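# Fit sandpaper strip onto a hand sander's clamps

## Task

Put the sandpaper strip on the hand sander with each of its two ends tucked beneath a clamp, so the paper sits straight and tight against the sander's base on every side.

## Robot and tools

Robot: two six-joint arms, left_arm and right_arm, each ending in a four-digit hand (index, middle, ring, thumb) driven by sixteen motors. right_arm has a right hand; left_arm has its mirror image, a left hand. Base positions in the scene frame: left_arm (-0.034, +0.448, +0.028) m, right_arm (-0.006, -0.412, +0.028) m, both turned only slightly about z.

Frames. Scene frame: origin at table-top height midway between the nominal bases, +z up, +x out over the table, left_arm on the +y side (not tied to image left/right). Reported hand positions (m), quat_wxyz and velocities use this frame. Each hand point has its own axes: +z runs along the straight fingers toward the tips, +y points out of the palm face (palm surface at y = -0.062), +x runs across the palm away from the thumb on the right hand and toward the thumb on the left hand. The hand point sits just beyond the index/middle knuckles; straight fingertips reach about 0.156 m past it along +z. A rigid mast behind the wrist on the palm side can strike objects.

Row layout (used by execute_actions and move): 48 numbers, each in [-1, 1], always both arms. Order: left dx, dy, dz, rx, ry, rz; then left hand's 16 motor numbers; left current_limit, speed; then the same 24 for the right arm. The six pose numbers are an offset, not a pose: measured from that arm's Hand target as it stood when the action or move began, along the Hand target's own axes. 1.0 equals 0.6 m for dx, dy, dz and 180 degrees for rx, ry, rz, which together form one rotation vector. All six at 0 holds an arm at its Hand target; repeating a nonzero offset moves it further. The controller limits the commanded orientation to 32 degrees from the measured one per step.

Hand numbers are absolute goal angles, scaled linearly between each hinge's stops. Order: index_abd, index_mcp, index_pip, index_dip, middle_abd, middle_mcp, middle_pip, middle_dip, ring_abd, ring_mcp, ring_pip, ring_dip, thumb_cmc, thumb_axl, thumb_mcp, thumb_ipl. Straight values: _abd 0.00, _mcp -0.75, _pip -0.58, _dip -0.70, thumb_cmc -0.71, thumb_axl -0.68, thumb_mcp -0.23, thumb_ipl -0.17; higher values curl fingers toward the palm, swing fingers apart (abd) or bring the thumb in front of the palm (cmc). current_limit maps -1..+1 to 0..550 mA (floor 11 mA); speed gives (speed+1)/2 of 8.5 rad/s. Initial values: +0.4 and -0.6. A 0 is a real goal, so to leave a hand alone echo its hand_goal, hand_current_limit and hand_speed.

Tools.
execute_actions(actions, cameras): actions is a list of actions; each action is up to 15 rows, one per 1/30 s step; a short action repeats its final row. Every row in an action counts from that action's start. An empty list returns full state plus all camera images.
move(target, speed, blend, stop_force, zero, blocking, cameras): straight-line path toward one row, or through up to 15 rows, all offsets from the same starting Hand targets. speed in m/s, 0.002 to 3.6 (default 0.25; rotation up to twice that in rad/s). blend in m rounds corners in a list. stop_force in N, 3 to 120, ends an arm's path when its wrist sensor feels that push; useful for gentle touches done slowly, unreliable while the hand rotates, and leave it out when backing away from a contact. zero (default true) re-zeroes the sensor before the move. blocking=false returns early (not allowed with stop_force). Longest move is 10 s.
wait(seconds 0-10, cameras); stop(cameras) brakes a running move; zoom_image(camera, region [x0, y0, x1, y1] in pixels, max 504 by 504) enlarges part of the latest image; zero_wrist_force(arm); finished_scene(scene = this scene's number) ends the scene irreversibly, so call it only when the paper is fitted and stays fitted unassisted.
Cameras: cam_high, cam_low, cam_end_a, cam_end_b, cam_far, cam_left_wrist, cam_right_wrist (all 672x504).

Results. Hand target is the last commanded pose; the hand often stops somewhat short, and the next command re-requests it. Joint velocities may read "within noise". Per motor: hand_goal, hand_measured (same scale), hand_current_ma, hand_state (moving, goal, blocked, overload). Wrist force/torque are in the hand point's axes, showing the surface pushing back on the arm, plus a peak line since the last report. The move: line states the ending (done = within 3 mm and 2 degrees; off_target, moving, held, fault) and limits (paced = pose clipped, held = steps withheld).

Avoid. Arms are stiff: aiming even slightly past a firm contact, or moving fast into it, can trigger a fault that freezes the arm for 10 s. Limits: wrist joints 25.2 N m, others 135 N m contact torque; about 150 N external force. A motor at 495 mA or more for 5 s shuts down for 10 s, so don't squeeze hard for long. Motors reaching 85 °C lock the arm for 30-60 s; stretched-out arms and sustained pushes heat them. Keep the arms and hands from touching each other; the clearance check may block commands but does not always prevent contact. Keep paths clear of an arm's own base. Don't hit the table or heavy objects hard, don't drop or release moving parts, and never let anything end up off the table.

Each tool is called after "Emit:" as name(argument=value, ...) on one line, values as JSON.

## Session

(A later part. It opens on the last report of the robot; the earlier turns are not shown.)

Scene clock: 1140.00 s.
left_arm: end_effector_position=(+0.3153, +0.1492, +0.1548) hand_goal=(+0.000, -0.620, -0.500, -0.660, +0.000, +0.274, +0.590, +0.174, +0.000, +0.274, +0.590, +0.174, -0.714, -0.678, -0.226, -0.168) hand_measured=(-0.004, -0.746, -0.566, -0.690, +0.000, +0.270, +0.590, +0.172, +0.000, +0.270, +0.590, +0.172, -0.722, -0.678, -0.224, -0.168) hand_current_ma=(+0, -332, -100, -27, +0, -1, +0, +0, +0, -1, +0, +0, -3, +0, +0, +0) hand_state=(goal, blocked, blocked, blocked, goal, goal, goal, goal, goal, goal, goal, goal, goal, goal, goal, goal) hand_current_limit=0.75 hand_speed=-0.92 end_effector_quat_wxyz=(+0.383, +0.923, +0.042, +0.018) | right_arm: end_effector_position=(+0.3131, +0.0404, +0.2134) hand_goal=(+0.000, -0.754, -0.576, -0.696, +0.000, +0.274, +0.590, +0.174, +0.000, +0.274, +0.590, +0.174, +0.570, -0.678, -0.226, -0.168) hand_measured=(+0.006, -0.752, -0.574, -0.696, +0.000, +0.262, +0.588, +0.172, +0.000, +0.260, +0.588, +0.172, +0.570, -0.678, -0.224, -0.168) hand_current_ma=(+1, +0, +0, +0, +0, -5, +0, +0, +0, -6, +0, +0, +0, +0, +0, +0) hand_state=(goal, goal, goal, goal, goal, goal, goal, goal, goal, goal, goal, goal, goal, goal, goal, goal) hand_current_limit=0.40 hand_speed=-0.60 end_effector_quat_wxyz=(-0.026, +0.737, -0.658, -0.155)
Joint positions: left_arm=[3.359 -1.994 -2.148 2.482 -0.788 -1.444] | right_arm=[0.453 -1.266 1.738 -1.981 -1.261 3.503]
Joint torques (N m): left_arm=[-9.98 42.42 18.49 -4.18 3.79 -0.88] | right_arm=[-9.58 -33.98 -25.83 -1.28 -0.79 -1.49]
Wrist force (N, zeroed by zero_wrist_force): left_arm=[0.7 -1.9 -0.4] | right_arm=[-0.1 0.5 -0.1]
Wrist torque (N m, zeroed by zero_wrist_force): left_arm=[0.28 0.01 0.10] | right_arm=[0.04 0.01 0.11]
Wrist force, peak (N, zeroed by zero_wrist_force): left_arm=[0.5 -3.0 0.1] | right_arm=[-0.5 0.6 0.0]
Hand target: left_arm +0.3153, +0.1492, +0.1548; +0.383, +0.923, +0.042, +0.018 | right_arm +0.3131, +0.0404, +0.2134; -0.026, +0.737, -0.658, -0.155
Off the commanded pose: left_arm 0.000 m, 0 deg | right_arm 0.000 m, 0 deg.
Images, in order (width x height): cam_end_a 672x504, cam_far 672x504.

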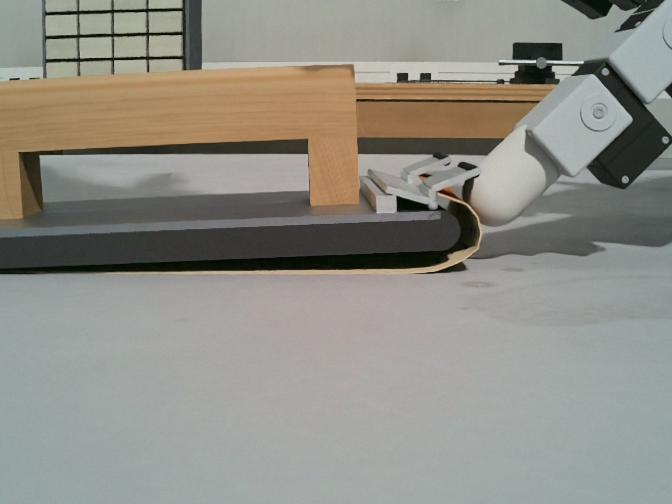

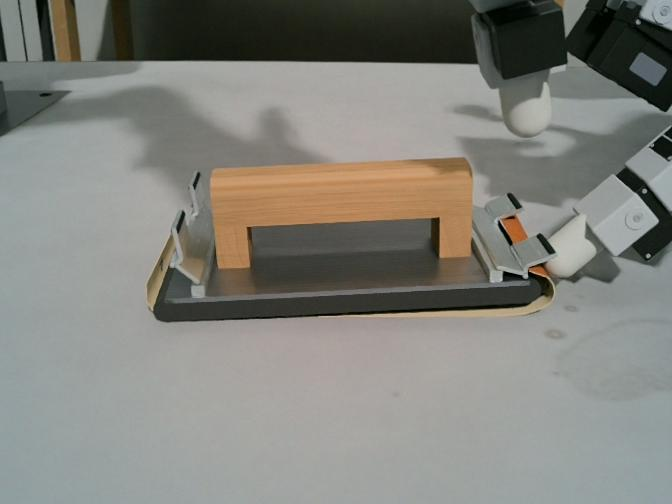

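Emit:
execute_actions(actions=[[[0,0,0,0,0,0, 0,-0.77,-0.58,-0.70, 0,0.274,0.590,0.174, 0,0.274,0.590,0.174, -0.714,-0.678,-0.226,-0.168, 0.75,-0.92, 0,0,0,0,0,0, 0,-0.754,-0.576,-0.696, 0,0.274,0.590,0.174, 0,0.274,0.590,0.174, 0.570,-0.678,-0.226,-0.168, 0.4,-0.6]],[[0,0,0,0,0,0, 0,-0.77,-0.58,-0.70, 0,0.274,0.590,0.174, 0,0.274,0.590,0.174, -0.714,-0.678,-0.226,-0.168, 0.75,-0.92, 0,0,0,0,0,0, 0,-0.754,-0.576,-0.696, 0,0.274,0.590,0.174, 0,0.274,0.590,0.174, 0.570,-0.678,-0.226,-0.168, 0.4,-0.6]]])

Emit:
move(target=[0,0,0,0,0,0, 0,-0.77,-0.58,-0.70, 0,0.274,0.590,0.174, 0,0.274,0.590,0.174, -0.714,-0.678,-0.226,-0.168, 0.75,-0.92, 0.0369,0.0618,0.0364,0,0,0, 0,-0.754,-0.576,-0.696, 0,0.274,0.590,0.174, 0,0.274,0.590,0.174, 0.570,-0.678,-0.226,-0.168, 0.75,-0.6], speed=0.06, cameras=["cam_end_a","cam_far","cam_high"])

Emit:
zoom_image(camera="cam_end_a", region=[260, 80, 560, 290])

Emit:
zoom_image(camera="cam_far", region=[400, 100, 640, 330])

Scene clock: 1153.07 s.
left_arm: end_effector_position=(+0.3153, +0.1492, +0.1549) hand_goal=(+0.000, -0.770, -0.580, -0.700, +0.000, +0.274, +0.590, +0.174, +0.000, +0.274, +0.590, +0.174, -0.714, -0.678, -0.226, -0.168) hand_measured=(-0.004, -0.774, -0.586, -0.704, +0.000, +0.270, +0.590, +0.172, +0.000, +0.270, +0.590, +0.172, -0.722, -0.678, -0.224, -0.168) hand_current_ma=(+0, -1, -2, -1, +0, -1, +0, +0, +0, -1, +0, +0, -3, +0, +0, +0) hand_state=(goal, goal, goal, goal, goal, goal, goal, goal, goal, goal, goal, goal, goal, goal, goal, goal) hand_current_limit=0.75 hand_speed=-0.92 end_effector_quat_wxyz=(+0.383, +0.923, +0.042, +0.018) | right_arm: end_effector_position=(+0.3131, +0.0404, +0.2134) hand_goal=(+0.000, -0.754, -0.576, -0.696, +0.000, +0.274, +0.590, +0.174, +0.000, +0.274, +0.590, +0.174, +0.570, -0.678, -0.226, -0.168) hand_measured=(+0.006, -0.752, -0.574, -0.696, +0.000, +0.262, +0.588, +0.172, +0.000, +0.260, +0.588, +0.172, +0.570, -0.678, -0.224, -0.168) hand_current_ma=(+1, +0, +0, +0, +0, -5, +0, +0, +0, -6, +0, +0, +0, +0, +0, +0) hand_state=(goal, goal, goal, goal, goal, goal, goal, goal, goal, goal, goal, goal, goal, goal, goal, goal) hand_current_limit=0.40 hand_speed=-0.60 end_effector_quat_wxyz=(-0.026, +0.737, -0.658, -0.155)
Joint positions: left_arm=[3.359 -1.994 -2.148 2.482 -0.788 -1.444] | right_arm=[0.453 -1.266 1.738 -1.981 -1.261 3.503]
Joint torques (N m): left_arm=[-9.36 40.87 15.48 -4.13 2.15 0.23] | right_arm=[-9.53 -31.54 -26.32 -1.38 -0.94 -1.53]
Wrist force (N, zeroed by zero_wrist_force): left_arm=[0.2 0.1 -0.1] | right_arm=[-0.1 0.1 0.3]
Wrist torque (N m, zeroed by zero_wrist_force): left_arm=[0.06 0.01 0.11] | right_arm=[-0.03 -0.01 0.11]
Wrist force, peak (N, zeroed by zero_wrist_force): left_arm=[0.5 -3.1 0.4] | right_arm=[-0.4 0.6 0.0]
Hand target: left_arm +0.3153, +0.1492, +0.1548; +0.383, +0.923, +0.042, +0.018 | right_arm +0.3131, +0.0404, +0.2134; -0.026, +0.737, -0.658, -0.155
Off the commanded pose: left_arm 0.000 m, 0 deg | right_arm 0.000 m, 0 deg.

Scene clock: 1154.40 s.
left_arm: end_effector_position=(+0.3153, +0.1492, +0.1548) hand_goal=(+0.000, -0.770, -0.580, -0.700, +0.000, +0.274, +0.590, +0.174, +0.000, +0.274, +0.590, +0.174, -0.714, -0.678, -0.226, -0.168) hand_measured=(-0.004, -0.774, -0.586, -0.704, +0.000, +0.270, +0.590, +0.172, +0.000, +0.270, +0.590, +0.172, -0.722, -0.678, -0.224, -0.168) hand_current_ma=(+0, -1, -2, -1, +0, -1, +0, +0, +0, -1, +0, +0, -3, +0, +0, +0) hand_state=(goal, goal, goal, goal, goal, goal, goal, goal, goal, goal, goal, goal, goal, goal, goal, goal) hand_current_limit=0.75 hand_speed=-0.92 end_effector_quat_wxyz=(+0.383, +0.923, +0.042, +0.018) | right_arm: end_effector_position=(+0.2746, +0.0195, +0.1929) hand_goal=(+0.000, -0.754, -0.576, -0.696, +0.000, +0.274, +0.590, +0.174, +0.000, +0.274, +0.590, +0.174, +0.570, -0.678, -0.226, -0.168) hand_measured=(+0.006, -0.752, -0.574, -0.696, +0.000, +0.262, +0.588, +0.172, +0.000, +0.260, +0.588, +0.172, +0.570, -0.678, -0.224, -0.168) hand_current_ma=(+1, +0, +0, +0, +0, -5, +0, +0, +0, -6, +0, +0, +0, +0, +0, +0) hand_state=(goal, goal, goal, goal, goal, goal, goal, goal, goal, goal, goal, goal, goal, goal, goal, goal) hand_current_limit=0.75 hand_speed=-0.60 end_effector_quat_wxyz=(-0.026, +0.737, -0.658, -0.155)
Joint positions: left_arm=[3.359 -1.994 -2.148 2.482 -0.788 -1.444] | right_arm=[0.452 -1.335 1.889 -2.063 -1.261 3.501]
Joint torques (N m): left_arm=[-9.51 39.6 12.93 -3.5 0.59 0.62] | right_arm=[-10.21 -39.1 -11.95 -4.04 1.96 -1.73]
Wrist force (N, zeroed by zero_wrist_force): left_arm=[0.3 0.4 0.0] | right_arm=[0.1 0.1 -0.1]
Wrist torque (N m, zeroed by zero_wrist_force): left_arm=[0.09 0.00 0.11] | right_arm=[0.02 -0.01 0.13]
Wrist force, peak (N, zeroed by zero_wrist_force): left_arm=[0.2 0.6 -0.2] | right_arm=[0.2 0.4 0.3]
Hand target: left_arm +0.3153, +0.1492, +0.1548; +0.383, +0.923, +0.042, +0.018 | right_arm +0.2746, +0.0194, +0.1929; -0.026, +0.737, -0.658, -0.155
Off the commanded pose: left_arm 0.000 m, 0 deg | right_arm 0.000 m, 0 deg.
move: done
Images, in order (width x height): cam_high 672x504, cam_end_a 672x504, cam_far 672x504.

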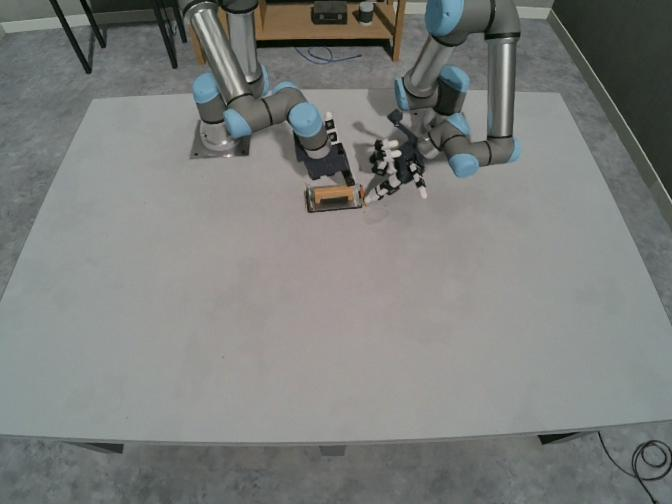

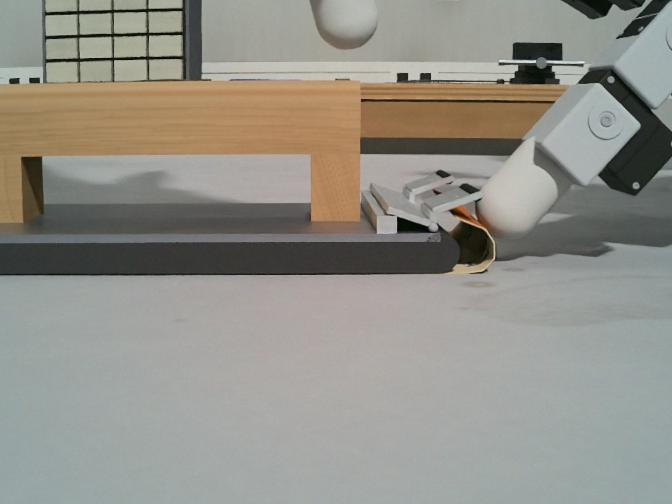

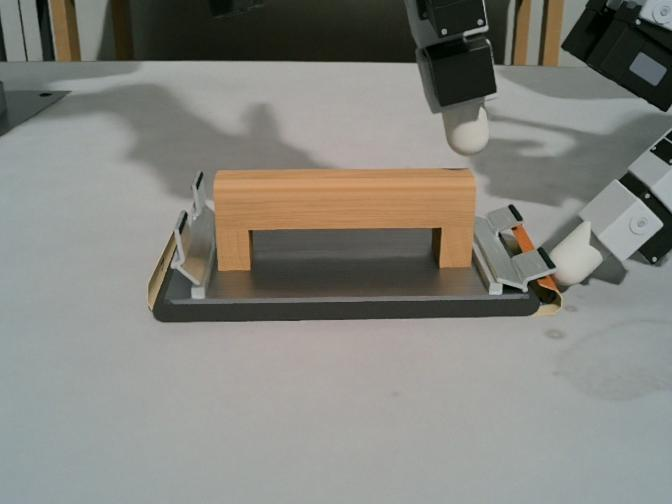

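Scaled by 1.680 from the camera's 672x504 image, which has a finer 960x720 frame.

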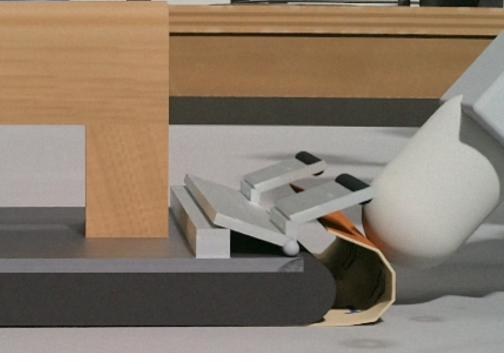

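Scaled by 2.100 from the camera's 672x504 image, which has a finer 960x720 frame.

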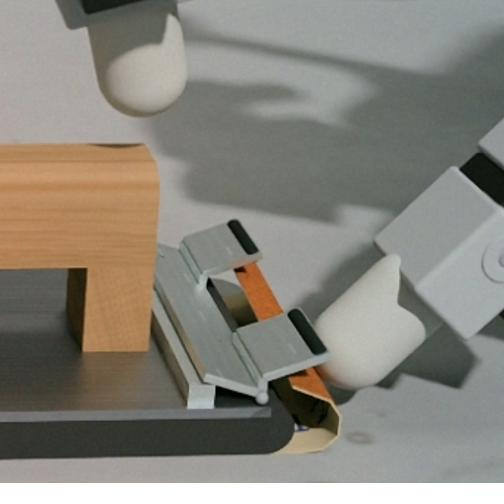

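Emit:
move(target=[0,0,0,0,0,0, 0,-0.77,-0.58,-0.70, 0,0.274,0.590,0.174, 0,0.274,0.590,0.174, -0.714,-0.678,-0.226,-0.168, 0.75,-0.92, 0.0088,-0.0055,0.0317,0,0,0, 0,-0.754,-0.576,-0.696, 0,0.274,0.590,0.174, 0,0.274,0.590,0.174, 0.570,-0.678,-0.226,-0.168, 0.75,-0.6], speed=0.015, stop_force=10, cameras=["cam_end_a","cam_far"])

Emit:
zoom_image(camera="cam_far", region=[140, 100, 640, 330])

Scene clock: 1160.80 s.
left_arm: end_effector_position=(+0.3153, +0.1492, +0.1548) hand_goal=(+0.000, -0.770, -0.580, -0.700, +0.000, +0.274, +0.590, +0.174, +0.000, +0.274, +0.590, +0.174, -0.714, -0.678, -0.226, -0.168) hand_measured=(-0.004, -0.774, -0.586, -0.704, +0.000, +0.270, +0.590, +0.172, +0.000, +0.270, +0.590, +0.172, -0.722, -0.678, -0.224, -0.168) hand_current_ma=(+0, -1, -2, -1, +0, -1, +0, +0, +0, -1, +0, +0, -3, +0, +0, +0) hand_state=(goal, goal, goal, goal, goal, goal, goal, goal, goal, goal, goal, goal, goal, goal, goal, goal) hand_current_limit=0.75 hand_speed=-0.92 end_effector_quat_wxyz=(+0.383, +0.923, +0.042, +0.018) | right_arm: end_effector_position=(+0.2746, +0.0194, +0.1818) hand_goal=(+0.000, -0.754, -0.576, -0.696, +0.000, +0.274, +0.590, +0.174, +0.000, +0.274, +0.590, +0.174, +0.570, -0.678, -0.226, -0.168) hand_measured=(+0.004, -0.750, -0.574, -0.696, +0.000, +0.262, +0.588, +0.172, +0.000, +0.260, +0.588, +0.172, +0.570, -0.678, -0.224, -0.168) hand_current_ma=(+1, +1, +0, +0, +0, -5, +0, +0, +0, -6, +0, +0, +0, +0, +0, +0) hand_state=(goal, goal, goal, goal, goal, goal, goal, goal, goal, goal, goal, goal, goal, goal, goal, goal) hand_current_limit=0.75 hand_speed=-0.60 end_effector_quat_wxyz=(-0.026, +0.737, -0.658, -0.155)
Joint positions: left_arm=[3.359 -1.994 -2.148 2.482 -0.788 -1.444] | right_arm=[0.452 -1.32 1.903 -2.092 -1.261 3.501]
Joint torques (N m): left_arm=[-8.88 33.41 10.73 -2.06 0.73 1.73] | right_arm=[6.34 -35.27 -20.71 -0.3 -0.86 -1.44]
Wrist force (N, zeroed by zero_wrist_force): left_arm=[0.0 0.3 0.1] | right_arm=[-0.2 0.2 -9.0]
Wrist torque (N m, zeroed by zero_wrist_force): left_arm=[0.06 0.04 0.09] | right_arm=[0.72 -0.18 0.11]
Wrist force, peak (N, zeroed by zero_wrist_force): left_arm=[0.1 0.3 -0.6] | right_arm=[-0.7 0.4 -17.7]
Hand target: left_arm +0.3153, +0.1492, +0.1548; +0.383, +0.923, +0.042, +0.018 | right_arm +0.2746, +0.0194, +0.1818; -0.026, +0.737, -0.658, -0.155 (not the last commanded pose)
Off the commanded pose: left_arm 0.000 m, 0 deg | right_arm 0.009 m, 0 deg.
move: contact (right_arm)
Images, in order (width x height): cam_end_a 672x504, cam_far 672x504.

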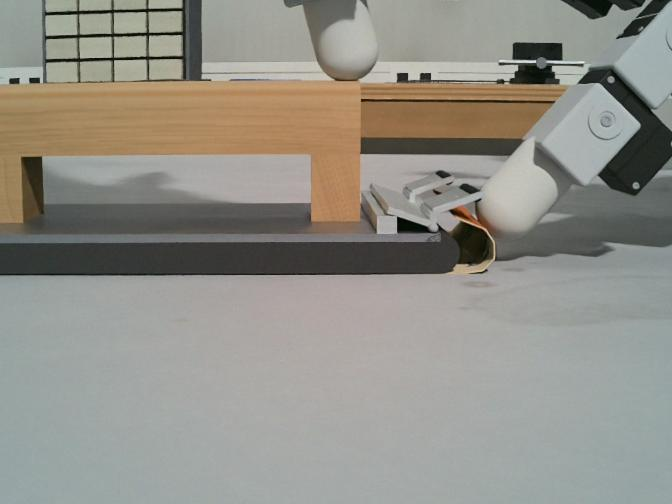

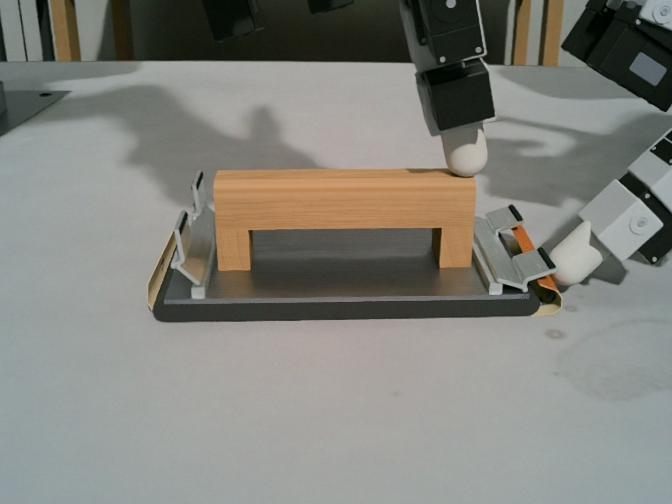

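Scaled by 1.008 from the camera's 672x504 image, which has a finer 960x720 frame.

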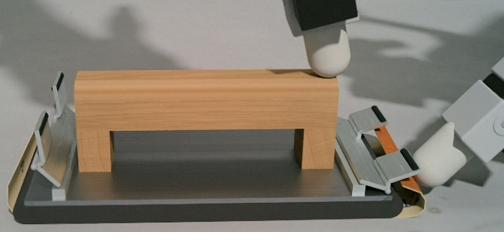

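Emit:
execute_actions(actions=[[[0,0,0,0,0,0, 0,-0.56,-0.46,-0.64, 0,0.274,0.590,0.174, 0,0.274,0.590,0.174, -0.714,-0.678,-0.226,-0.168, 0.75,-0.92, 0,0,0,0,0,0, 0,-0.754,-0.576,-0.696, 0,0.274,0.590,0.174, 0,0.274,0.590,0.174, 0.570,-0.678,-0.226,-0.168, 0.75,-0.6]],[[0,0,0,0,0,0, 0,-0.56,-0.46,-0.64, 0,0.274,0.590,0.174, 0,0.274,0.590,0.174, -0.714,-0.678,-0.226,-0.168, 0.75,-0.92, 0,0,0,0,0,0, 0,-0.754,-0.576,-0.696, 0,0.274,0.590,0.174, 0,0.274,0.590,0.174, 0.570,-0.678,-0.226,-0.168, 0.75,-0.6]]], cameras=["cam_end_a","cam_far"])

Emit:
zoom_image(camera="cam_end_a", region=[360, 130, 560, 290])

Emit:
zoom_image(camera="cam_far", region=[460, 190, 600, 310])

Scene clock: 1167.07 s.
left_arm: end_effector_position=(+0.3153, +0.1492, +0.1548) hand_goal=(+0.000, -0.560, -0.460, -0.640, +0.000, +0.274, +0.590, +0.174, +0.000, +0.274, +0.590, +0.174, -0.714, -0.678, -0.226, -0.168) hand_measured=(-0.004, -0.772, -0.564, -0.672, +0.000, +0.270, +0.590, +0.172, +0.000, +0.270, +0.590, +0.172, -0.722, -0.678, -0.224, -0.168) hand_current_ma=(+0, -481, -218, -29, +0, -1, +0, +0, +0, -1, +0, +0, -3, +0, +0, +0) hand_state=(goal, blocked, blocked, blocked, goal, goal, goal, goal, goal, goal, goal, goal, goal, goal, goal, goal) hand_current_limit=0.75 hand_speed=-0.92 end_effector_quat_wxyz=(+0.383, +0.923, +0.042, +0.018) | right_arm: end_effector_position=(+0.2746, +0.0194, +0.1818) hand_goal=(+0.000, -0.754, -0.576, -0.696, +0.000, +0.274, +0.590, +0.174, +0.000, +0.274, +0.590, +0.174, +0.570, -0.678, -0.226, -0.168) hand_measured=(+0.004, -0.750, -0.574, -0.696, +0.000, +0.262, +0.588, +0.172, +0.000, +0.260, +0.588, +0.172, +0.570, -0.678, -0.224, -0.168) hand_current_ma=(+1, +1, +0, +0, +0, -5, +0, +0, +0, -6, +0, +0, +0, +0, +0, +0) hand_state=(goal, goal, goal, goal, goal, goal, goal, goal, goal, goal, goal, goal, goal, goal, goal, goal) hand_current_limit=0.75 hand_speed=-0.60 end_effector_quat_wxyz=(-0.026, +0.737, -0.658, -0.155)
Joint positions: left_arm=[3.359 -1.994 -2.148 2.482 -0.788 -1.444] | right_arm=[0.452 -1.32 1.903 -2.092 -1.261 3.501]
Joint torques (N m): left_arm=[-7.51 30.79 6.15 -2.31 3.45 1.29] | right_arm=[10.83 -35.8 -21.79 -0.97 -1.27 -1.24]
Wrist force (N, zeroed by zero_wrist_force): left_arm=[0.4 -4.4 0.5] | right_arm=[0.0 0.1 -8.9]
Wrist torque (N m, zeroed by zero_wrist_force): left_arm=[0.38 -0.03 0.06] | right_arm=[0.71 -0.18 0.11]
Wrist force, peak (N, zeroed by zero_wrist_force): left_arm=[0.2 -4.7 0.2] | right_arm=[-0.1 0.5 -10.2]
Hand target: left_arm +0.3153, +0.1492, +0.1548; +0.383, +0.923, +0.042, +0.018 | right_arm +0.2746, +0.0194, +0.1818; -0.026, +0.737, -0.658, -0.155
Off the commanded pose: left_arm 0.000 m, 0 deg | right_arm 0.000 m, 0 deg.
Images, in order (width x height): cam_end_a 672x504, cam_far 672x504.

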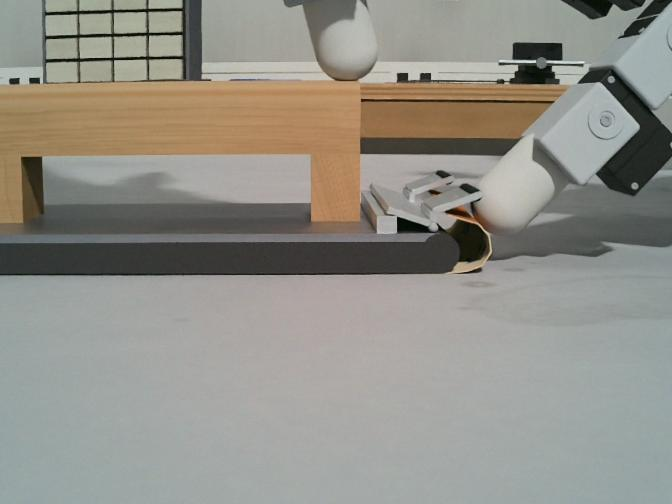

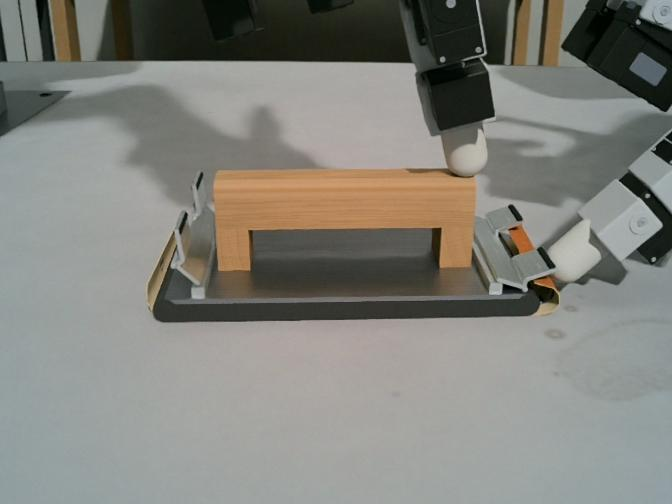

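Scaled by 2.520 from the camera's 672x504 image, which has a finer 960x720 frame.

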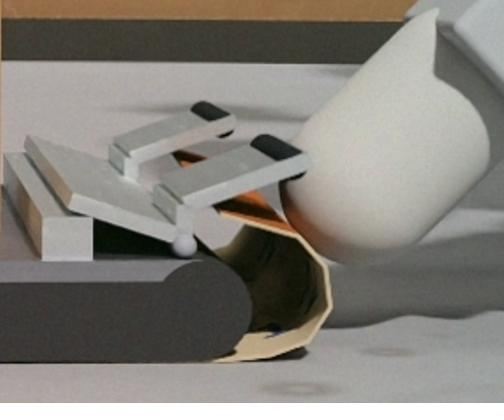

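Scaled by 3.600 from the camera's 672x504 image, which has a finer 960x720 frame.

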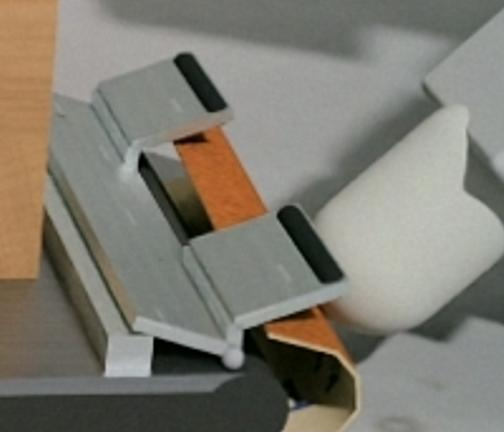

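Emit:
move(target=[0.0022,-0.0177,-0.0177,0,0,0, 0,-0.754,-0.576,-0.696, 0,0.274,0.590,0.174, 0,0.274,0.590,0.174, -0.714,-0.678,-0.226,-0.168, 0.75,-0.6, 0,0,0,0,0,0, 0,-0.754,-0.576,-0.696, 0,0.274,0.590,0.174, 0,0.274,0.590,0.174, 0.570,-0.678,-0.226,-0.168, 0.75,-0.6], speed=0.04)

Emit:
move(target=[0,0,0,0,0,0, 0,-0.754,-0.576,-0.696, 0,-0.754,-0.576,-0.696, 0,0.274,0.590,0.174, -0.714,-0.678,-0.226,-0.168, 0.75,-0.6, 0,0,0,0,0,0, 0,-0.754,-0.576,-0.696, 0,0.274,0.590,0.174, 0,0.274,0.590,0.174, 0.570,-0.678,-0.226,-0.168, 0.75,-0.6], speed=0.04, cameras=["cam_end_a","cam_far","cam_left_wrist"])

Emit:
zoom_image(camera="cam_end_a", region=[360, 130, 600, 300])

Emit:
zoom_image(camera="cam_far", region=[460, 170, 640, 320])

Scene clock: 1197.50 s.
left_arm: end_effector_position=(+0.3152, +0.1642, +0.1548) hand_goal=(+0.000, -0.754, -0.576, -0.696, +0.000, +0.274, +0.590, +0.174, +0.000, +0.274, +0.590, +0.174, -0.714, -0.678, -0.226, -0.168) hand_measured=(-0.002, -0.770, -0.580, -0.700, +0.000, +0.270, +0.590, +0.172, +0.000, +0.270, +0.590, +0.172, -0.722, -0.678, -0.224, -0.168) hand_current_ma=(+0, -10, -1, -1, +0, -1, +0, +0, +0, -1, +0, +0, -3, +0, +0, +0) hand_state=(goal, goal, goal, goal, goal, goal, goal, goal, goal, goal, goal, goal, goal, goal, goal, goal) hand_current_limit=0.75 hand_speed=-0.60 end_effector_quat_wxyz=(+0.383, +0.923, +0.042, +0.018) | right_arm: end_effector_position=(+0.2746, +0.0194, +0.1818) hand_goal=(+0.000, -0.754, -0.576, -0.696, +0.000, +0.274, +0.590, +0.174, +0.000, +0.274, +0.590, +0.174, +0.570, -0.678, -0.226, -0.168) hand_measured=(+0.004, -0.750, -0.574, -0.696, +0.000, +0.262, +0.588, +0.172, +0.000, +0.260, +0.588, +0.172, +0.570, -0.678, -0.224, -0.168) hand_current_ma=(+1, +1, +0, +0, +0, -5, +0, +0, +0, -6, +0, +0, +0, +0, +0, +0) hand_state=(goal, goal, goal, goal, goal, goal, goal, goal, goal, goal, goal, goal, goal, goal, goal, goal) hand_current_limit=0.75 hand_speed=-0.60 end_effector_quat_wxyz=(-0.026, +0.737, -0.658, -0.155)
Joint positions: left_arm=[3.411 -2 -2.162 2.45 -0.794 -1.372] | right_arm=[0.452 -1.32 1.903 -2.092 -1.261 3.501]
Joint torques (N m): left_arm=[14.87 14.26 -5.76 -3.8 0.07 2.01] | right_arm=[10.5 -33.71 -22.59 -1.19 -1.09 -1.18]
Wrist force (N, zeroed by zero_wrist_force): left_arm=[0.3 0.3 0.1] | right_arm=[-0.2 0.1 -8.6]
Wrist torque (N m, zeroed by zero_wrist_force): left_arm=[0.06 -0.02 0.01] | right_arm=[0.70 -0.19 0.10]
Wrist force, peak (N, zeroed by zero_wrist_force): left_arm=[0.1 -4.7 0.2] | right_arm=[-0.3 0.2 -10.5]
Hand target: left_arm +0.3152, +0.1643, +0.1548; +0.383, +0.923, +0.042, +0.018 | right_arm +0.2746, +0.0194, +0.1818; -0.026, +0.737, -0.658, -0.155
Off the commanded pose: left_arm 0.000 m, 0 deg | right_arm 0.000 m, 0 deg.
move: done

Scene clock: 1198.60 s.
left_arm: end_effector_position=(+0.3152, +0.1643, +0.1548) hand_goal=(+0.000, -0.754, -0.576, -0.696, +0.000, -0.754, -0.576, -0.696, +0.000, +0.274, +0.590, +0.174, -0.714, -0.678, -0.226, -0.168) hand_measured=(-0.002, -0.770, -0.580, -0.700, +0.000, -0.758, -0.574, -0.694, +0.000, +0.270, +0.590, +0.172, -0.722, -0.678, -0.224, -0.168) hand_current_ma=(+0, -10, -1, -1, +0, -1, +0, +0, +0, -1, +0, +0, -3, +0, +0, +0) hand_state=(goal, goal, goal, goal, goal, goal, goal, goal, goal, goal, goal, goal, goal, goal, goal, goal) hand_current_limit=0.75 hand_speed=-0.60 end_effector_quat_wxyz=(+0.383, +0.923, +0.042, +0.018) | right_arm: end_effector_position=(+0.2746, +0.0194, +0.1818) hand_goal=(+0.000, -0.754, -0.576, -0.696, +0.000, +0.274, +0.590, +0.174, +0.000, +0.274, +0.590, +0.174, +0.570, -0.678, -0.226, -0.168) hand_measured=(+0.004, -0.750, -0.574, -0.696, +0.000, +0.262, +0.588, +0.172, +0.000, +0.260, +0.588, +0.172, +0.570, -0.678, -0.224, -0.168) hand_current_ma=(+1, +1, +0, +0, +0, -5, +0, +0, +0, -6, +0, +0, +0, +0, +0, +0) hand_state=(goal, goal, goal, goal, goal, goal, goal, goal, goal, goal, goal, goal, goal, goal, goal, goal) hand_current_limit=0.75 hand_speed=-0.60 end_effector_quat_wxyz=(-0.026, +0.737, -0.658, -0.155)
Joint positions: left_arm=[3.411 -2 -2.162 2.45 -0.794 -1.371] | right_arm=[0.452 -1.32 1.903 -2.092 -1.261 3.501]
Joint torques (N m): left_arm=[11.97 15.2 -5.29 -4.16 0.56 1.86] | right_arm=[10.15 -33.33 -20.31 -1.27 -0.99 -0.72]
Wrist force (N, zeroed by zero_wrist_force): left_arm=[0.2 0.4 0.1] | right_arm=[-0.2 0.2 -8.6]
Wrist torque (N m, zeroed by zero_wrist_force): left_arm=[0.07 0.00 0.00] | right_arm=[0.72 -0.19 0.10]
Wrist force, peak (N, zeroed by zero_wrist_force): left_arm=[0.6 0.1 0.0] | right_arm=[-0.5 0.7 -9.8]
Hand target: left_arm +0.3152, +0.1643, +0.1548; +0.383, +0.923, +0.042, +0.018 | right_arm +0.2746, +0.0194, +0.1818; -0.026, +0.737, -0.658, -0.155
Off the commanded pose: left_arm 0.000 m, 0 deg | right_arm 0.000 m, 0 deg.
move: done
Images, in order (width x height): cam_end_a 672x504, cam_far 672x504, cam_left_wrist 672x504.

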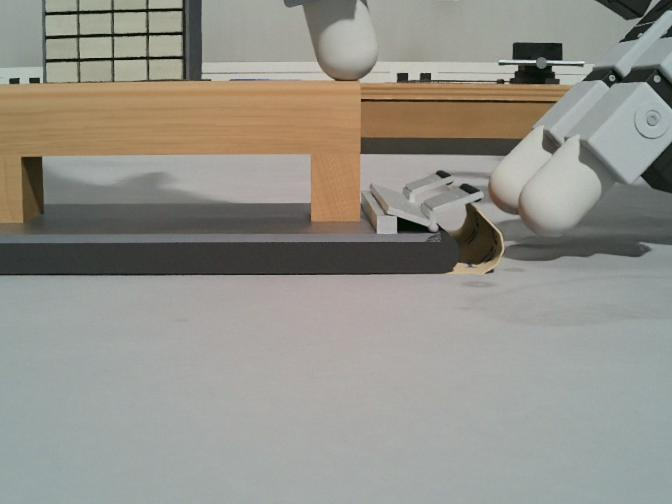

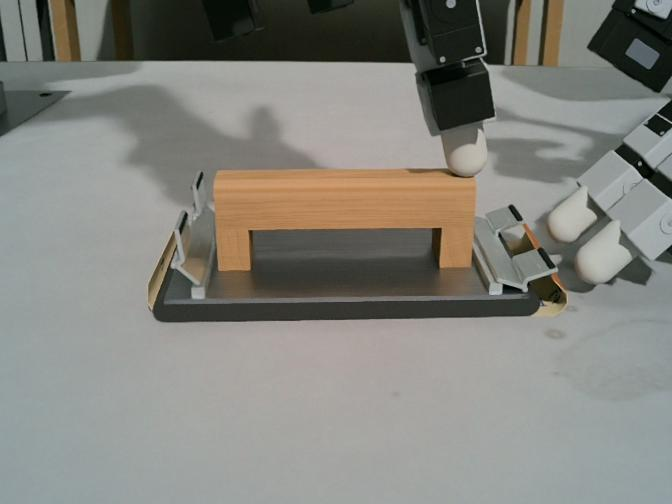

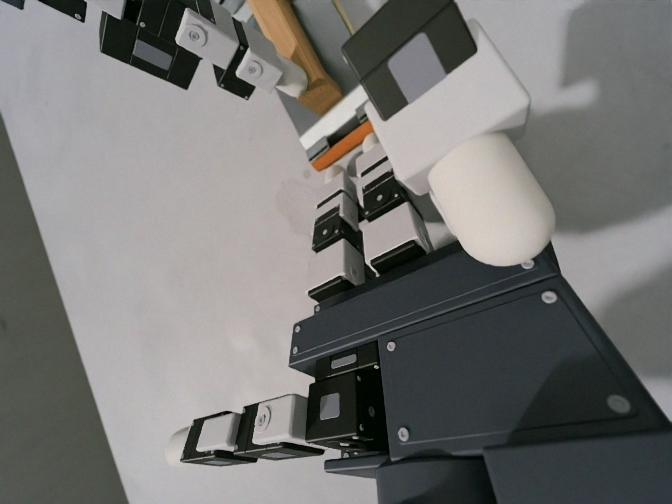

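Scaled by 2.100 from the camera's 672x504 image, which has a finer 960x720 frame.

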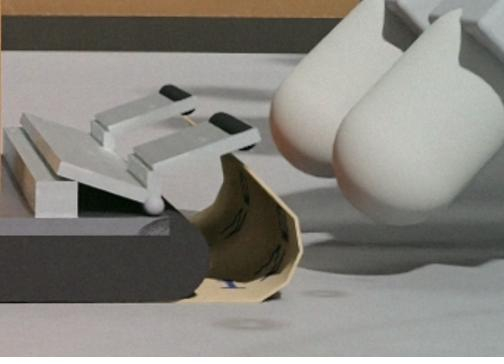

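Scaled by 2.800 from the camera's 672x504 image, which has a finer 960x720 frame.

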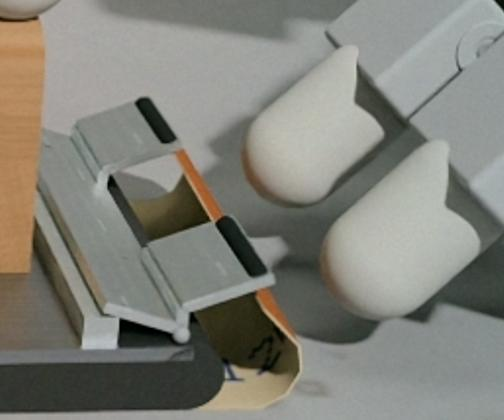

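Emit:
move(target=[[0,-0.0047,0.0165,0,0,0, 0,-0.754,-0.576,-0.696, 0,-0.754,-0.576,-0.696, 0,0.274,0.590,0.174, -0.714,-0.678,-0.226,-0.168, 0.75,-0.6, 0,0,0,0,0,0, 0,-0.754,-0.576,-0.696, 0,0.274,0.590,0.174, 0,0.274,0.590,0.174, 0.570,-0.678,-0.226,-0.168, 0.75,-0.6],[0,0.0083,0.0295,0,0,0, 0,-0.754,-0.576,-0.696, 0,-0.754,-0.576,-0.696, 0,0.274,0.590,0.174, -0.714,-0.678,-0.226,-0.168, 0.75,-0.6, 0,0,0,0,0,0, 0,-0.754,-0.576,-0.696, 0,0.274,0.590,0.174, 0,0.274,0.590,0.174, 0.570,-0.678,-0.226,-0.168, 0.75,-0.6]], speed=0.02, stop_force=6, cameras=["cam_end_a","cam_far"])

Emit:
zoom_image(camera="cam_end_a", region=[360, 130, 600, 300])

Emit:
zoom_image(camera="cam_far", region=[460, 170, 640, 320])

Scene clock: 1207.50 s.
left_arm: end_effector_position=(+0.3167, +0.1483, +0.1459) hand_goal=(+0.000, -0.754, -0.576, -0.696, +0.000, -0.754, -0.576, -0.696, +0.000, +0.274, +0.590, +0.174, -0.714, -0.678, -0.226, -0.168) hand_measured=(-0.002, -0.768, -0.582, -0.698, +0.002, -0.754, -0.574, -0.694, +0.000, +0.270, +0.590, +0.172, -0.722, -0.678, -0.224, -0.168) hand_current_ma=(+0, -7, -2, +0, +0, +0, +0, +0, +0, -1, +0, +0, -3, +0, +0, +0) hand_state=(goal, goal, goal, goal, goal, goal, goal, goal, goal, goal, goal, goal, goal, goal, goal, goal) hand_current_limit=0.75 hand_speed=-0.60 end_effector_quat_wxyz=(+0.383, +0.923, +0.042, +0.018) | right_arm: end_effector_position=(+0.2746, +0.0194, +0.1818) hand_goal=(+0.000, -0.754, -0.576, -0.696, +0.000, +0.274, +0.590, +0.174, +0.000, +0.274, +0.590, +0.174, +0.570, -0.678, -0.226, -0.168) hand_measured=(+0.004, -0.750, -0.574, -0.696, +0.000, +0.262, +0.588, +0.172, +0.000, +0.260, +0.588, +0.172, +0.570, -0.678, -0.224, -0.168) hand_current_ma=(+1, +1, +0, +0, +0, -5, +0, +0, +0, -6, +0, +0, +0, +0, +0, +0) hand_state=(goal, goal, goal, goal, goal, goal, goal, goal, goal, goal, goal, goal, goal, goal, goal, goal) hand_current_limit=0.75 hand_speed=-0.60 end_effector_quat_wxyz=(-0.026, +0.737, -0.658, -0.155)
Joint positions: left_arm=[3.355 -2.018 -2.146 2.507 -0.788 -1.449] | right_arm=[0.452 -1.32 1.903 -2.092 -1.261 3.501]
Joint torques (N m): left_arm=[-6.14 40.02 16.95 -0.93 3.31 0.23] | right_arm=[9.74 -31.18 -20.96 -1.9 -0.53 -0.5]
Wrist force (N, zeroed by zero_wrist_force): left_arm=[-0.3 0.1 -8.3] | right_arm=[-0.3 0.1 -9.3]
Wrist torque (N m, zeroed by zero_wrist_force): left_arm=[0.74 0.02 0.07] | right_arm=[0.71 -0.16 0.10]
Wrist force, peak (N, zeroed by zero_wrist_force): left_arm=[-0.1 0.8 -8.7] | right_arm=[-0.5 0.4 -10.1]
Hand target: left_arm +0.3167, +0.1484, +0.1459; +0.383, +0.923, +0.042, +0.018 | right_arm +0.2746, +0.0194, +0.1818; -0.026, +0.737, -0.658, -0.155
Off the commanded pose: left_arm 0.000 m, 0 deg | right_arm 0.000 m, 0 deg.
move: contact (left_arm)
Images, in order (width x height): cam_end_a 672x504, cam_far 672x504.

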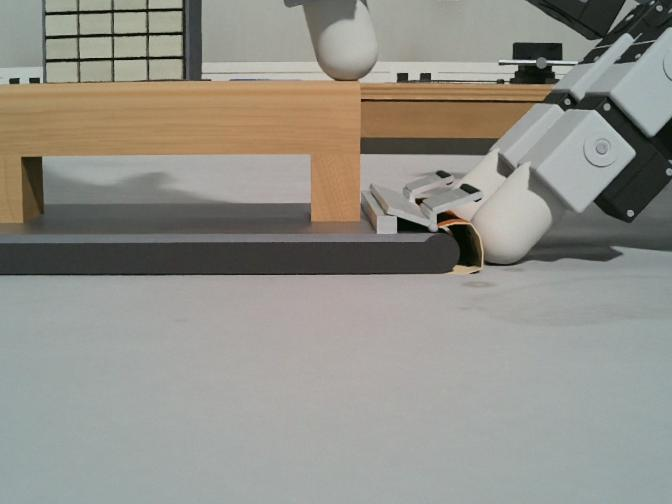

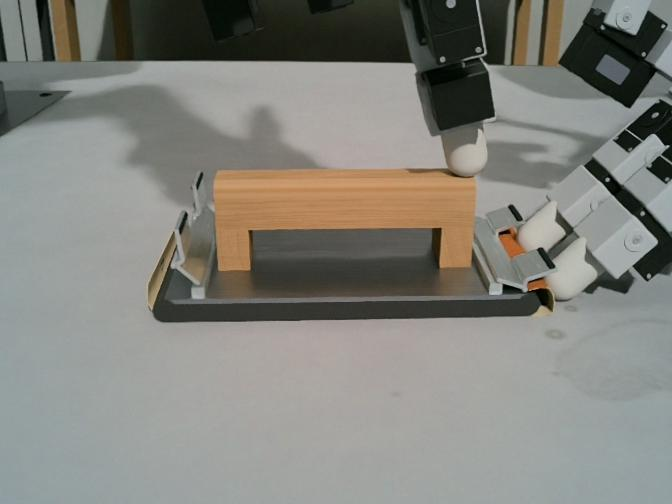

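Scaled by 2.100 from the camera's 672x504 image, which has a finer 960x720 frame.

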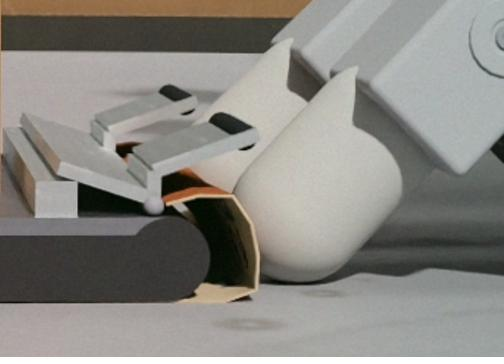

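Scaled by 2.800 from the camera's 672x504 image, which has a finer 960x720 frame.

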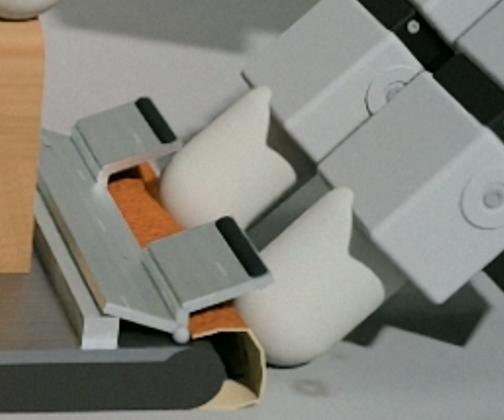

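Emit:
execute_actions(actions=[[[0,0,0,0,0,0, 0,-0.56,-0.46,-0.64, 0,-0.56,-0.46,-0.64, 0,0.274,0.590,0.174, -0.714,-0.678,-0.226,-0.168, 0.75,-0.92, 0,0,0,0,0,0, 0,-0.754,-0.576,-0.696, 0,0.274,0.590,0.174, 0,0.274,0.590,0.174, 0.570,-0.678,-0.226,-0.168, 0.75,-0.6]],[[0,0,0,0,0,0, 0,-0.56,-0.46,-0.64, 0,-0.56,-0.46,-0.64, 0,0.274,0.590,0.174, -0.714,-0.678,-0.226,-0.168, 0.75,-0.92, 0,0,0,0,0,0, 0,-0.754,-0.576,-0.696, 0,0.274,0.590,0.174, 0,0.274,0.590,0.174, 0.570,-0.678,-0.226,-0.168, 0.75,-0.6]]], cameras=["cam_end_a","cam_far"])

Emit:
zoom_image(camera="cam_end_a", region=[360, 130, 600, 300])

Emit:
zoom_image(camera="cam_far", region=[460, 170, 640, 320])

Scene clock: 1217.53 s.
left_arm: end_effector_position=(+0.3167, +0.1484, +0.1459) hand_goal=(+0.000, -0.560, -0.460, -0.640, +0.000, -0.560, -0.460, -0.640, +0.000, +0.274, +0.590, +0.174, -0.714, -0.678, -0.226, -0.168) hand_measured=(-0.002, -0.766, -0.534, -0.664, +0.002, -0.754, -0.546, -0.668, +0.000, +0.270, +0.590, +0.172, -0.722, -0.678, -0.224, -0.168) hand_current_ma=(+0, -481, -121, -18, +0, -481, -158, -22, +0, -1, +0, +0, -3, +0, +0, +0) hand_state=(goal, blocked, blocked, blocked, goal, blocked, blocked, blocked, goal, goal, goal, goal, goal, goal, goal, goal) hand_current_limit=0.75 hand_speed=-0.92 end_effector_quat_wxyz=(+0.383, +0.923, +0.042, +0.018) | right_arm: end_effector_position=(+0.2746, +0.0194, +0.1818) hand_goal=(+0.000, -0.754, -0.576, -0.696, +0.000, +0.274, +0.590, +0.174, +0.000, +0.274, +0.590, +0.174, +0.570, -0.678, -0.226, -0.168) hand_measured=(+0.006, -0.750, -0.574, -0.696, +0.000, +0.262, +0.588, +0.172, +0.000, +0.260, +0.588, +0.172, +0.570, -0.678, -0.224, -0.168) hand_current_ma=(+1, +1, +0, +0, +0, -5, +0, +0, +0, -6, +0, +0, +0, +0, +0, +0) hand_state=(goal, goal, goal, goal, goal, goal, goal, goal, goal, goal, goal, goal, goal, goal, goal, goal) hand_current_limit=0.75 hand_speed=-0.60 end_effector_quat_wxyz=(-0.026, +0.737, -0.658, -0.155)
Joint positions: left_arm=[3.355 -2.018 -2.146 2.507 -0.788 -1.449] | right_arm=[0.452 -1.32 1.903 -2.092 -1.261 3.501]
Joint torques (N m): left_arm=[10.74 35.95 -1.84 -2.41 2.31 1.73] | right_arm=[10.04 -31.27 -21.53 -1.81 -0.45 -0.13]
Wrist force (N, zeroed by zero_wrist_force): left_arm=[-0.3 -6.7 -4.3] | right_arm=[-0.1 0.1 -10.5]
Wrist torque (N m, zeroed by zero_wrist_force): left_arm=[0.89 -0.03 0.13] | right_arm=[0.74 -0.20 0.12]
Wrist force, peak (N, zeroed by zero_wrist_force): left_arm=[-0.2 0.4 -8.8] | right_arm=[-0.1 0.1 -10.6]
Hand target: left_arm +0.3167, +0.1484, +0.1459; +0.383, +0.923, +0.042, +0.018 | right_arm +0.2746, +0.0194, +0.1818; -0.026, +0.737, -0.658, -0.155
Off the commanded pose: left_arm 0.000 m, 0 deg | right_arm 0.000 m, 0 deg.
Images, in order (width x height): cam_end_a 672x504, cam_far 672x504.

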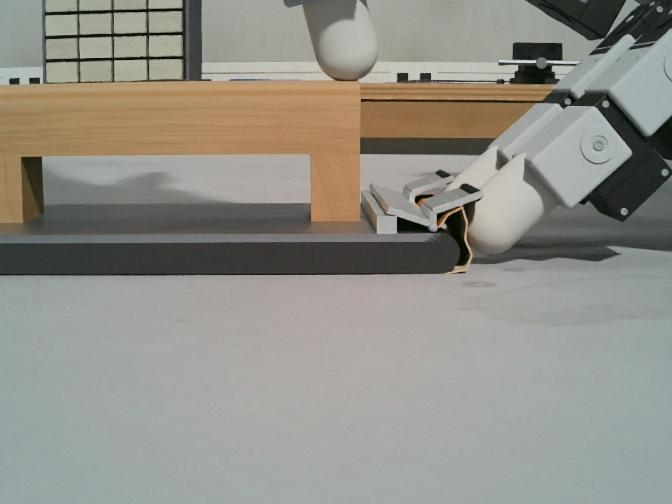

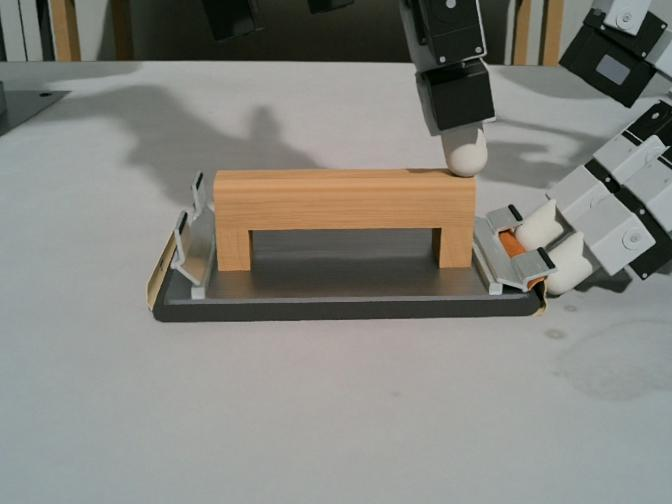

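Scaled by 2.100 from the camera's 672x504 image, which has a finer 960x720 frame.

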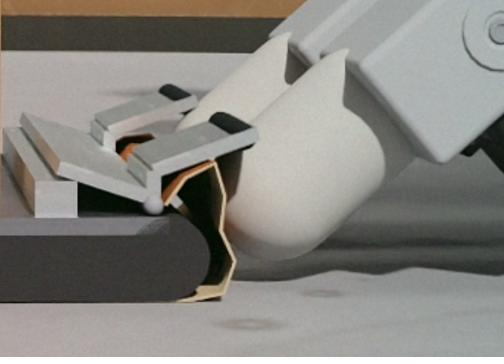

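Scaled by 2.800 from the camera's 672x504 image, which has a finer 960x720 frame.

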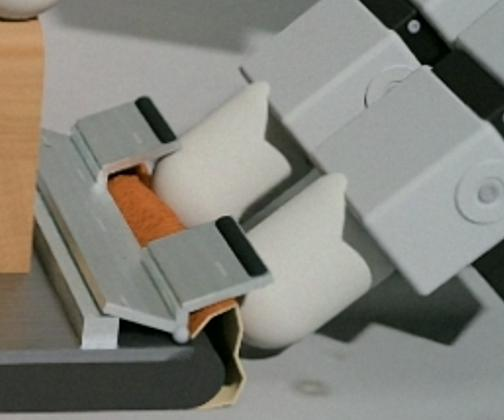

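Emit:
move(target=[0,0,0,0,0,0, 0,-0.56,-0.46,-0.64, 0,-0.56,-0.46,-0.64, 0,0.274,0.590,0.174, -0.714,-0.678,-0.226,-0.168, 0.75,-0.92, 0.0013,-0.0008,0.0048,0,0,0, 0,-0.754,-0.576,-0.696, 0,0.274,0.590,0.174, 0,0.274,0.590,0.174, 0.570,-0.678,-0.226,-0.168, 0.75,-0.6], speed=0.005, stop_force=6)

Emit:
move(target=[0,0.0118,-0.0118,0,0,0, 0,-0.50,-0.42,-0.60, 0,-0.50,-0.42,-0.60, 0,0.274,0.590,0.174, -0.714,-0.678,-0.226,-0.168, 0.75,-0.92, 0,0,0,0,0,0, 0,-0.754,-0.576,-0.696, 0,0.274,0.590,0.174, 0,0.274,0.590,0.174, 0.570,-0.678,-0.226,-0.168, 0.75,-0.6], speed=0.01, stop_force=12, cameras=["cam_end_a","cam_far"])

Emit:
zoom_image(camera="cam_end_a", region=[360, 130, 600, 300])

Emit:
zoom_image(camera="cam_far", region=[460, 170, 640, 320])

Scene clock: 1225.33 s.
left_arm: end_effector_position=(+0.3167, +0.1484, +0.1459) hand_goal=(+0.000, -0.560, -0.460, -0.640, +0.000, -0.560, -0.460, -0.640, +0.000, +0.274, +0.590, +0.174, -0.714, -0.678, -0.226, -0.168) hand_measured=(+0.000, -0.766, -0.534, -0.664, +0.002, -0.754, -0.546, -0.668, +0.000, +0.270, +0.590, +0.172, -0.722, -0.678, -0.224, -0.168) hand_current_ma=(+0, -481, -121, -18, +0, -481, -158, -22, +0, -1, +0, +0, -3, +0, +0, +0) hand_state=(goal, blocked, blocked, blocked, goal, blocked, blocked, blocked, goal, goal, goal, goal, goal, goal, goal, goal) hand_current_limit=0.75 hand_speed=-0.92 end_effector_quat_wxyz=(+0.383, +0.923, +0.042, +0.018) | right_arm: end_effector_position=(+0.2747, +0.0195, +0.1814) hand_goal=(+0.000, -0.754, -0.576, -0.696, +0.000, +0.274, +0.590, +0.174, +0.000, +0.274, +0.590, +0.174, +0.570, -0.678, -0.226, -0.168) hand_measured=(+0.006, -0.750, -0.574, -0.696, +0.000, +0.262, +0.588, +0.172, +0.000, +0.260, +0.588, +0.172, +0.570, -0.678, -0.224, -0.168) hand_current_ma=(+1, +1, +0, +0, +0, -5, +0, +0, +0, -6, +0, +0, +0, +0, +0, +0) hand_state=(goal, goal, goal, goal, goal, goal, goal, goal, goal, goal, goal, goal, goal, goal, goal, goal) hand_current_limit=0.75 hand_speed=-0.60 end_effector_quat_wxyz=(-0.027, +0.737, -0.658, -0.155)
Joint positions: left_arm=[3.355 -2.018 -2.146 2.507 -0.788 -1.449] | right_arm=[0.452 -1.319 1.904 -2.094 -1.261 3.501]
Joint torques (N m): left_arm=[8.7 31.19 -3.17 -2.57 2.78 1.36] | right_arm=[10.63 -32.07 -17.94 0.18 -0.08 0.16]
Wrist force (N, zeroed by zero_wrist_force): left_arm=[-0.4 -7.6 -3.2] | right_arm=[-0.4 0.2 -16.1]
Wrist torque (N m, zeroed by zero_wrist_force): left_arm=[0.90 -0.02 0.12] | right_arm=[1.25 -0.35 0.08]
Wrist force, peak (N, zeroed by zero_wrist_force): left_arm=[-0.5 -8.0 -3.2] | right_arm=[-0.7 0.6 -19.9]
Hand target: left_arm +0.3167, +0.1484, +0.1459; +0.383, +0.923, +0.042, +0.018 | right_arm +0.2747, +0.0195, +0.1814; -0.027, +0.737, -0.658, -0.155 (not the last commanded pose)
Off the commanded pose: left_arm 0.000 m, 0 deg | right_arm 0.003 m, 0 deg.
move: contact (right_arm)

Scene clock: 1227.23 s.
left_arm: end_effector_position=(+0.3167, +0.1484, +0.1559) hand_goal=(+0.000, -0.500, -0.420, -0.600, +0.000, -0.500, -0.420, -0.600, +0.000, +0.274, +0.590, +0.174, -0.714, -0.678, -0.226, -0.168) hand_measured=(+0.002, -0.790, -0.530, -0.660, +0.000, -0.776, -0.542, -0.668, +0.000, +0.270, +0.590, +0.172, -0.722, -0.678, -0.224, -0.168) hand_current_ma=(+0, -481, -240, -87, +0, -481, -284, -105, +0, -1, +0, +0, -3, +0, +0, +0) hand_state=(goal, blocked, blocked, blocked, goal, blocked, blocked, blocked, goal, goal, goal, goal, goal, goal, goal, goal) hand_current_limit=0.75 hand_speed=-0.92 end_effector_quat_wxyz=(+0.383, +0.923, +0.042, +0.018) | right_arm: end_effector_position=(+0.2747, +0.0195, +0.1814) hand_goal=(+0.000, -0.754, -0.576, -0.696, +0.000, +0.274, +0.590, +0.174, +0.000, +0.274, +0.590, +0.174, +0.570, -0.678, -0.226, -0.168) hand_measured=(+0.010, -0.746, -0.574, -0.696, +0.000, +0.262, +0.588, +0.172, +0.000, +0.260, +0.588, +0.172, +0.570, -0.678, -0.224, -0.168) hand_current_ma=(+2, +2, +0, +0, +0, -5, +0, +0, +0, -6, +0, +0, +0, +0, +0, +0) hand_state=(goal, goal, goal, goal, goal, goal, goal, goal, goal, goal, goal, goal, goal, goal, goal, goal) hand_current_limit=0.75 hand_speed=-0.60 end_effector_quat_wxyz=(-0.027, +0.737, -0.658, -0.155)
Joint positions: left_arm=[3.355 -1.994 -2.142 2.479 -0.788 -1.449] | right_arm=[0.452 -1.319 1.904 -2.094 -1.261 3.501]
Joint torques (N m): left_arm=[7.69 44.2 20.88 -5.36 6.68 2.5] | right_arm=[9.6 -30.82 -16.48 -1.04 -0.12 0.21]
Wrist force (N, zeroed by zero_wrist_force): left_arm=[0.1 -15.4 -1.8] | right_arm=[-0.4 0.2 -17.2]
Wrist torque (N m, zeroed by zero_wrist_force): left_arm=[1.46 -0.04 0.18] | right_arm=[1.30 -0.32 0.07]
Wrist force, peak (N, zeroed by zero_wrist_force): left_arm=[-0.3 -15.8 1.5] | right_arm=[-0.3 0.4 -18.3]
Hand target: left_arm +0.3167, +0.1484, +0.1559; +0.383, +0.923, +0.042, +0.018 | right_arm +0.2747, +0.0195, +0.1814; -0.027, +0.737, -0.658, -0.155
Off the commanded pose: left_arm 0.000 m, 0 deg | right_arm 0.000 m, 0 deg.
move: done
Images, in order (width x height): cam_end_a 672x504, cam_far 672x504.

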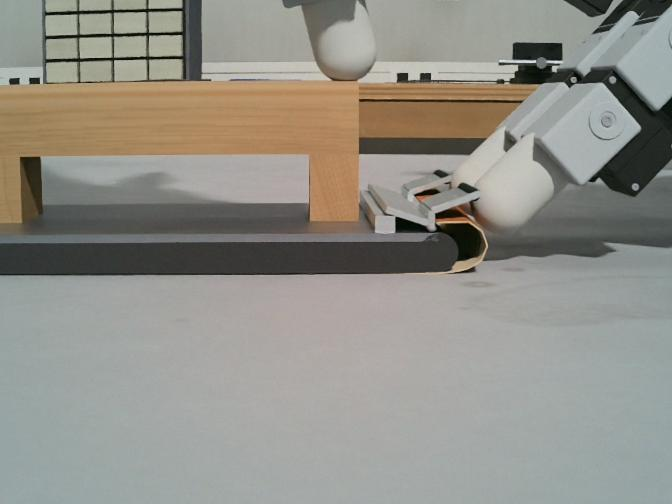

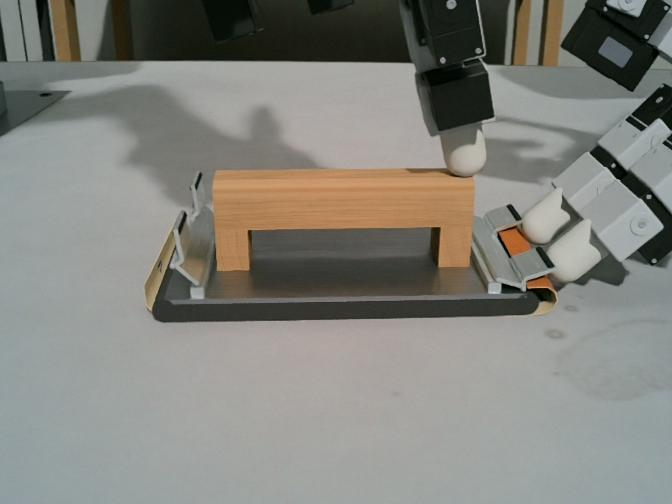

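Scaled by 2.100 from the camera's 672x504 image, which has a finer 960x720 frame.

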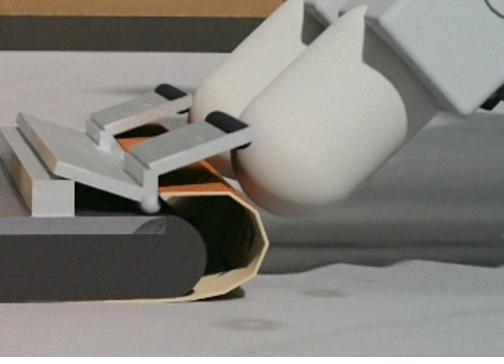

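Scaled by 2.800 from the camera's 672x504 image, which has a finer 960x720 frame.

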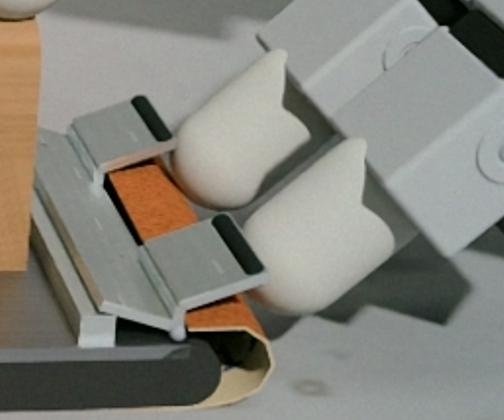

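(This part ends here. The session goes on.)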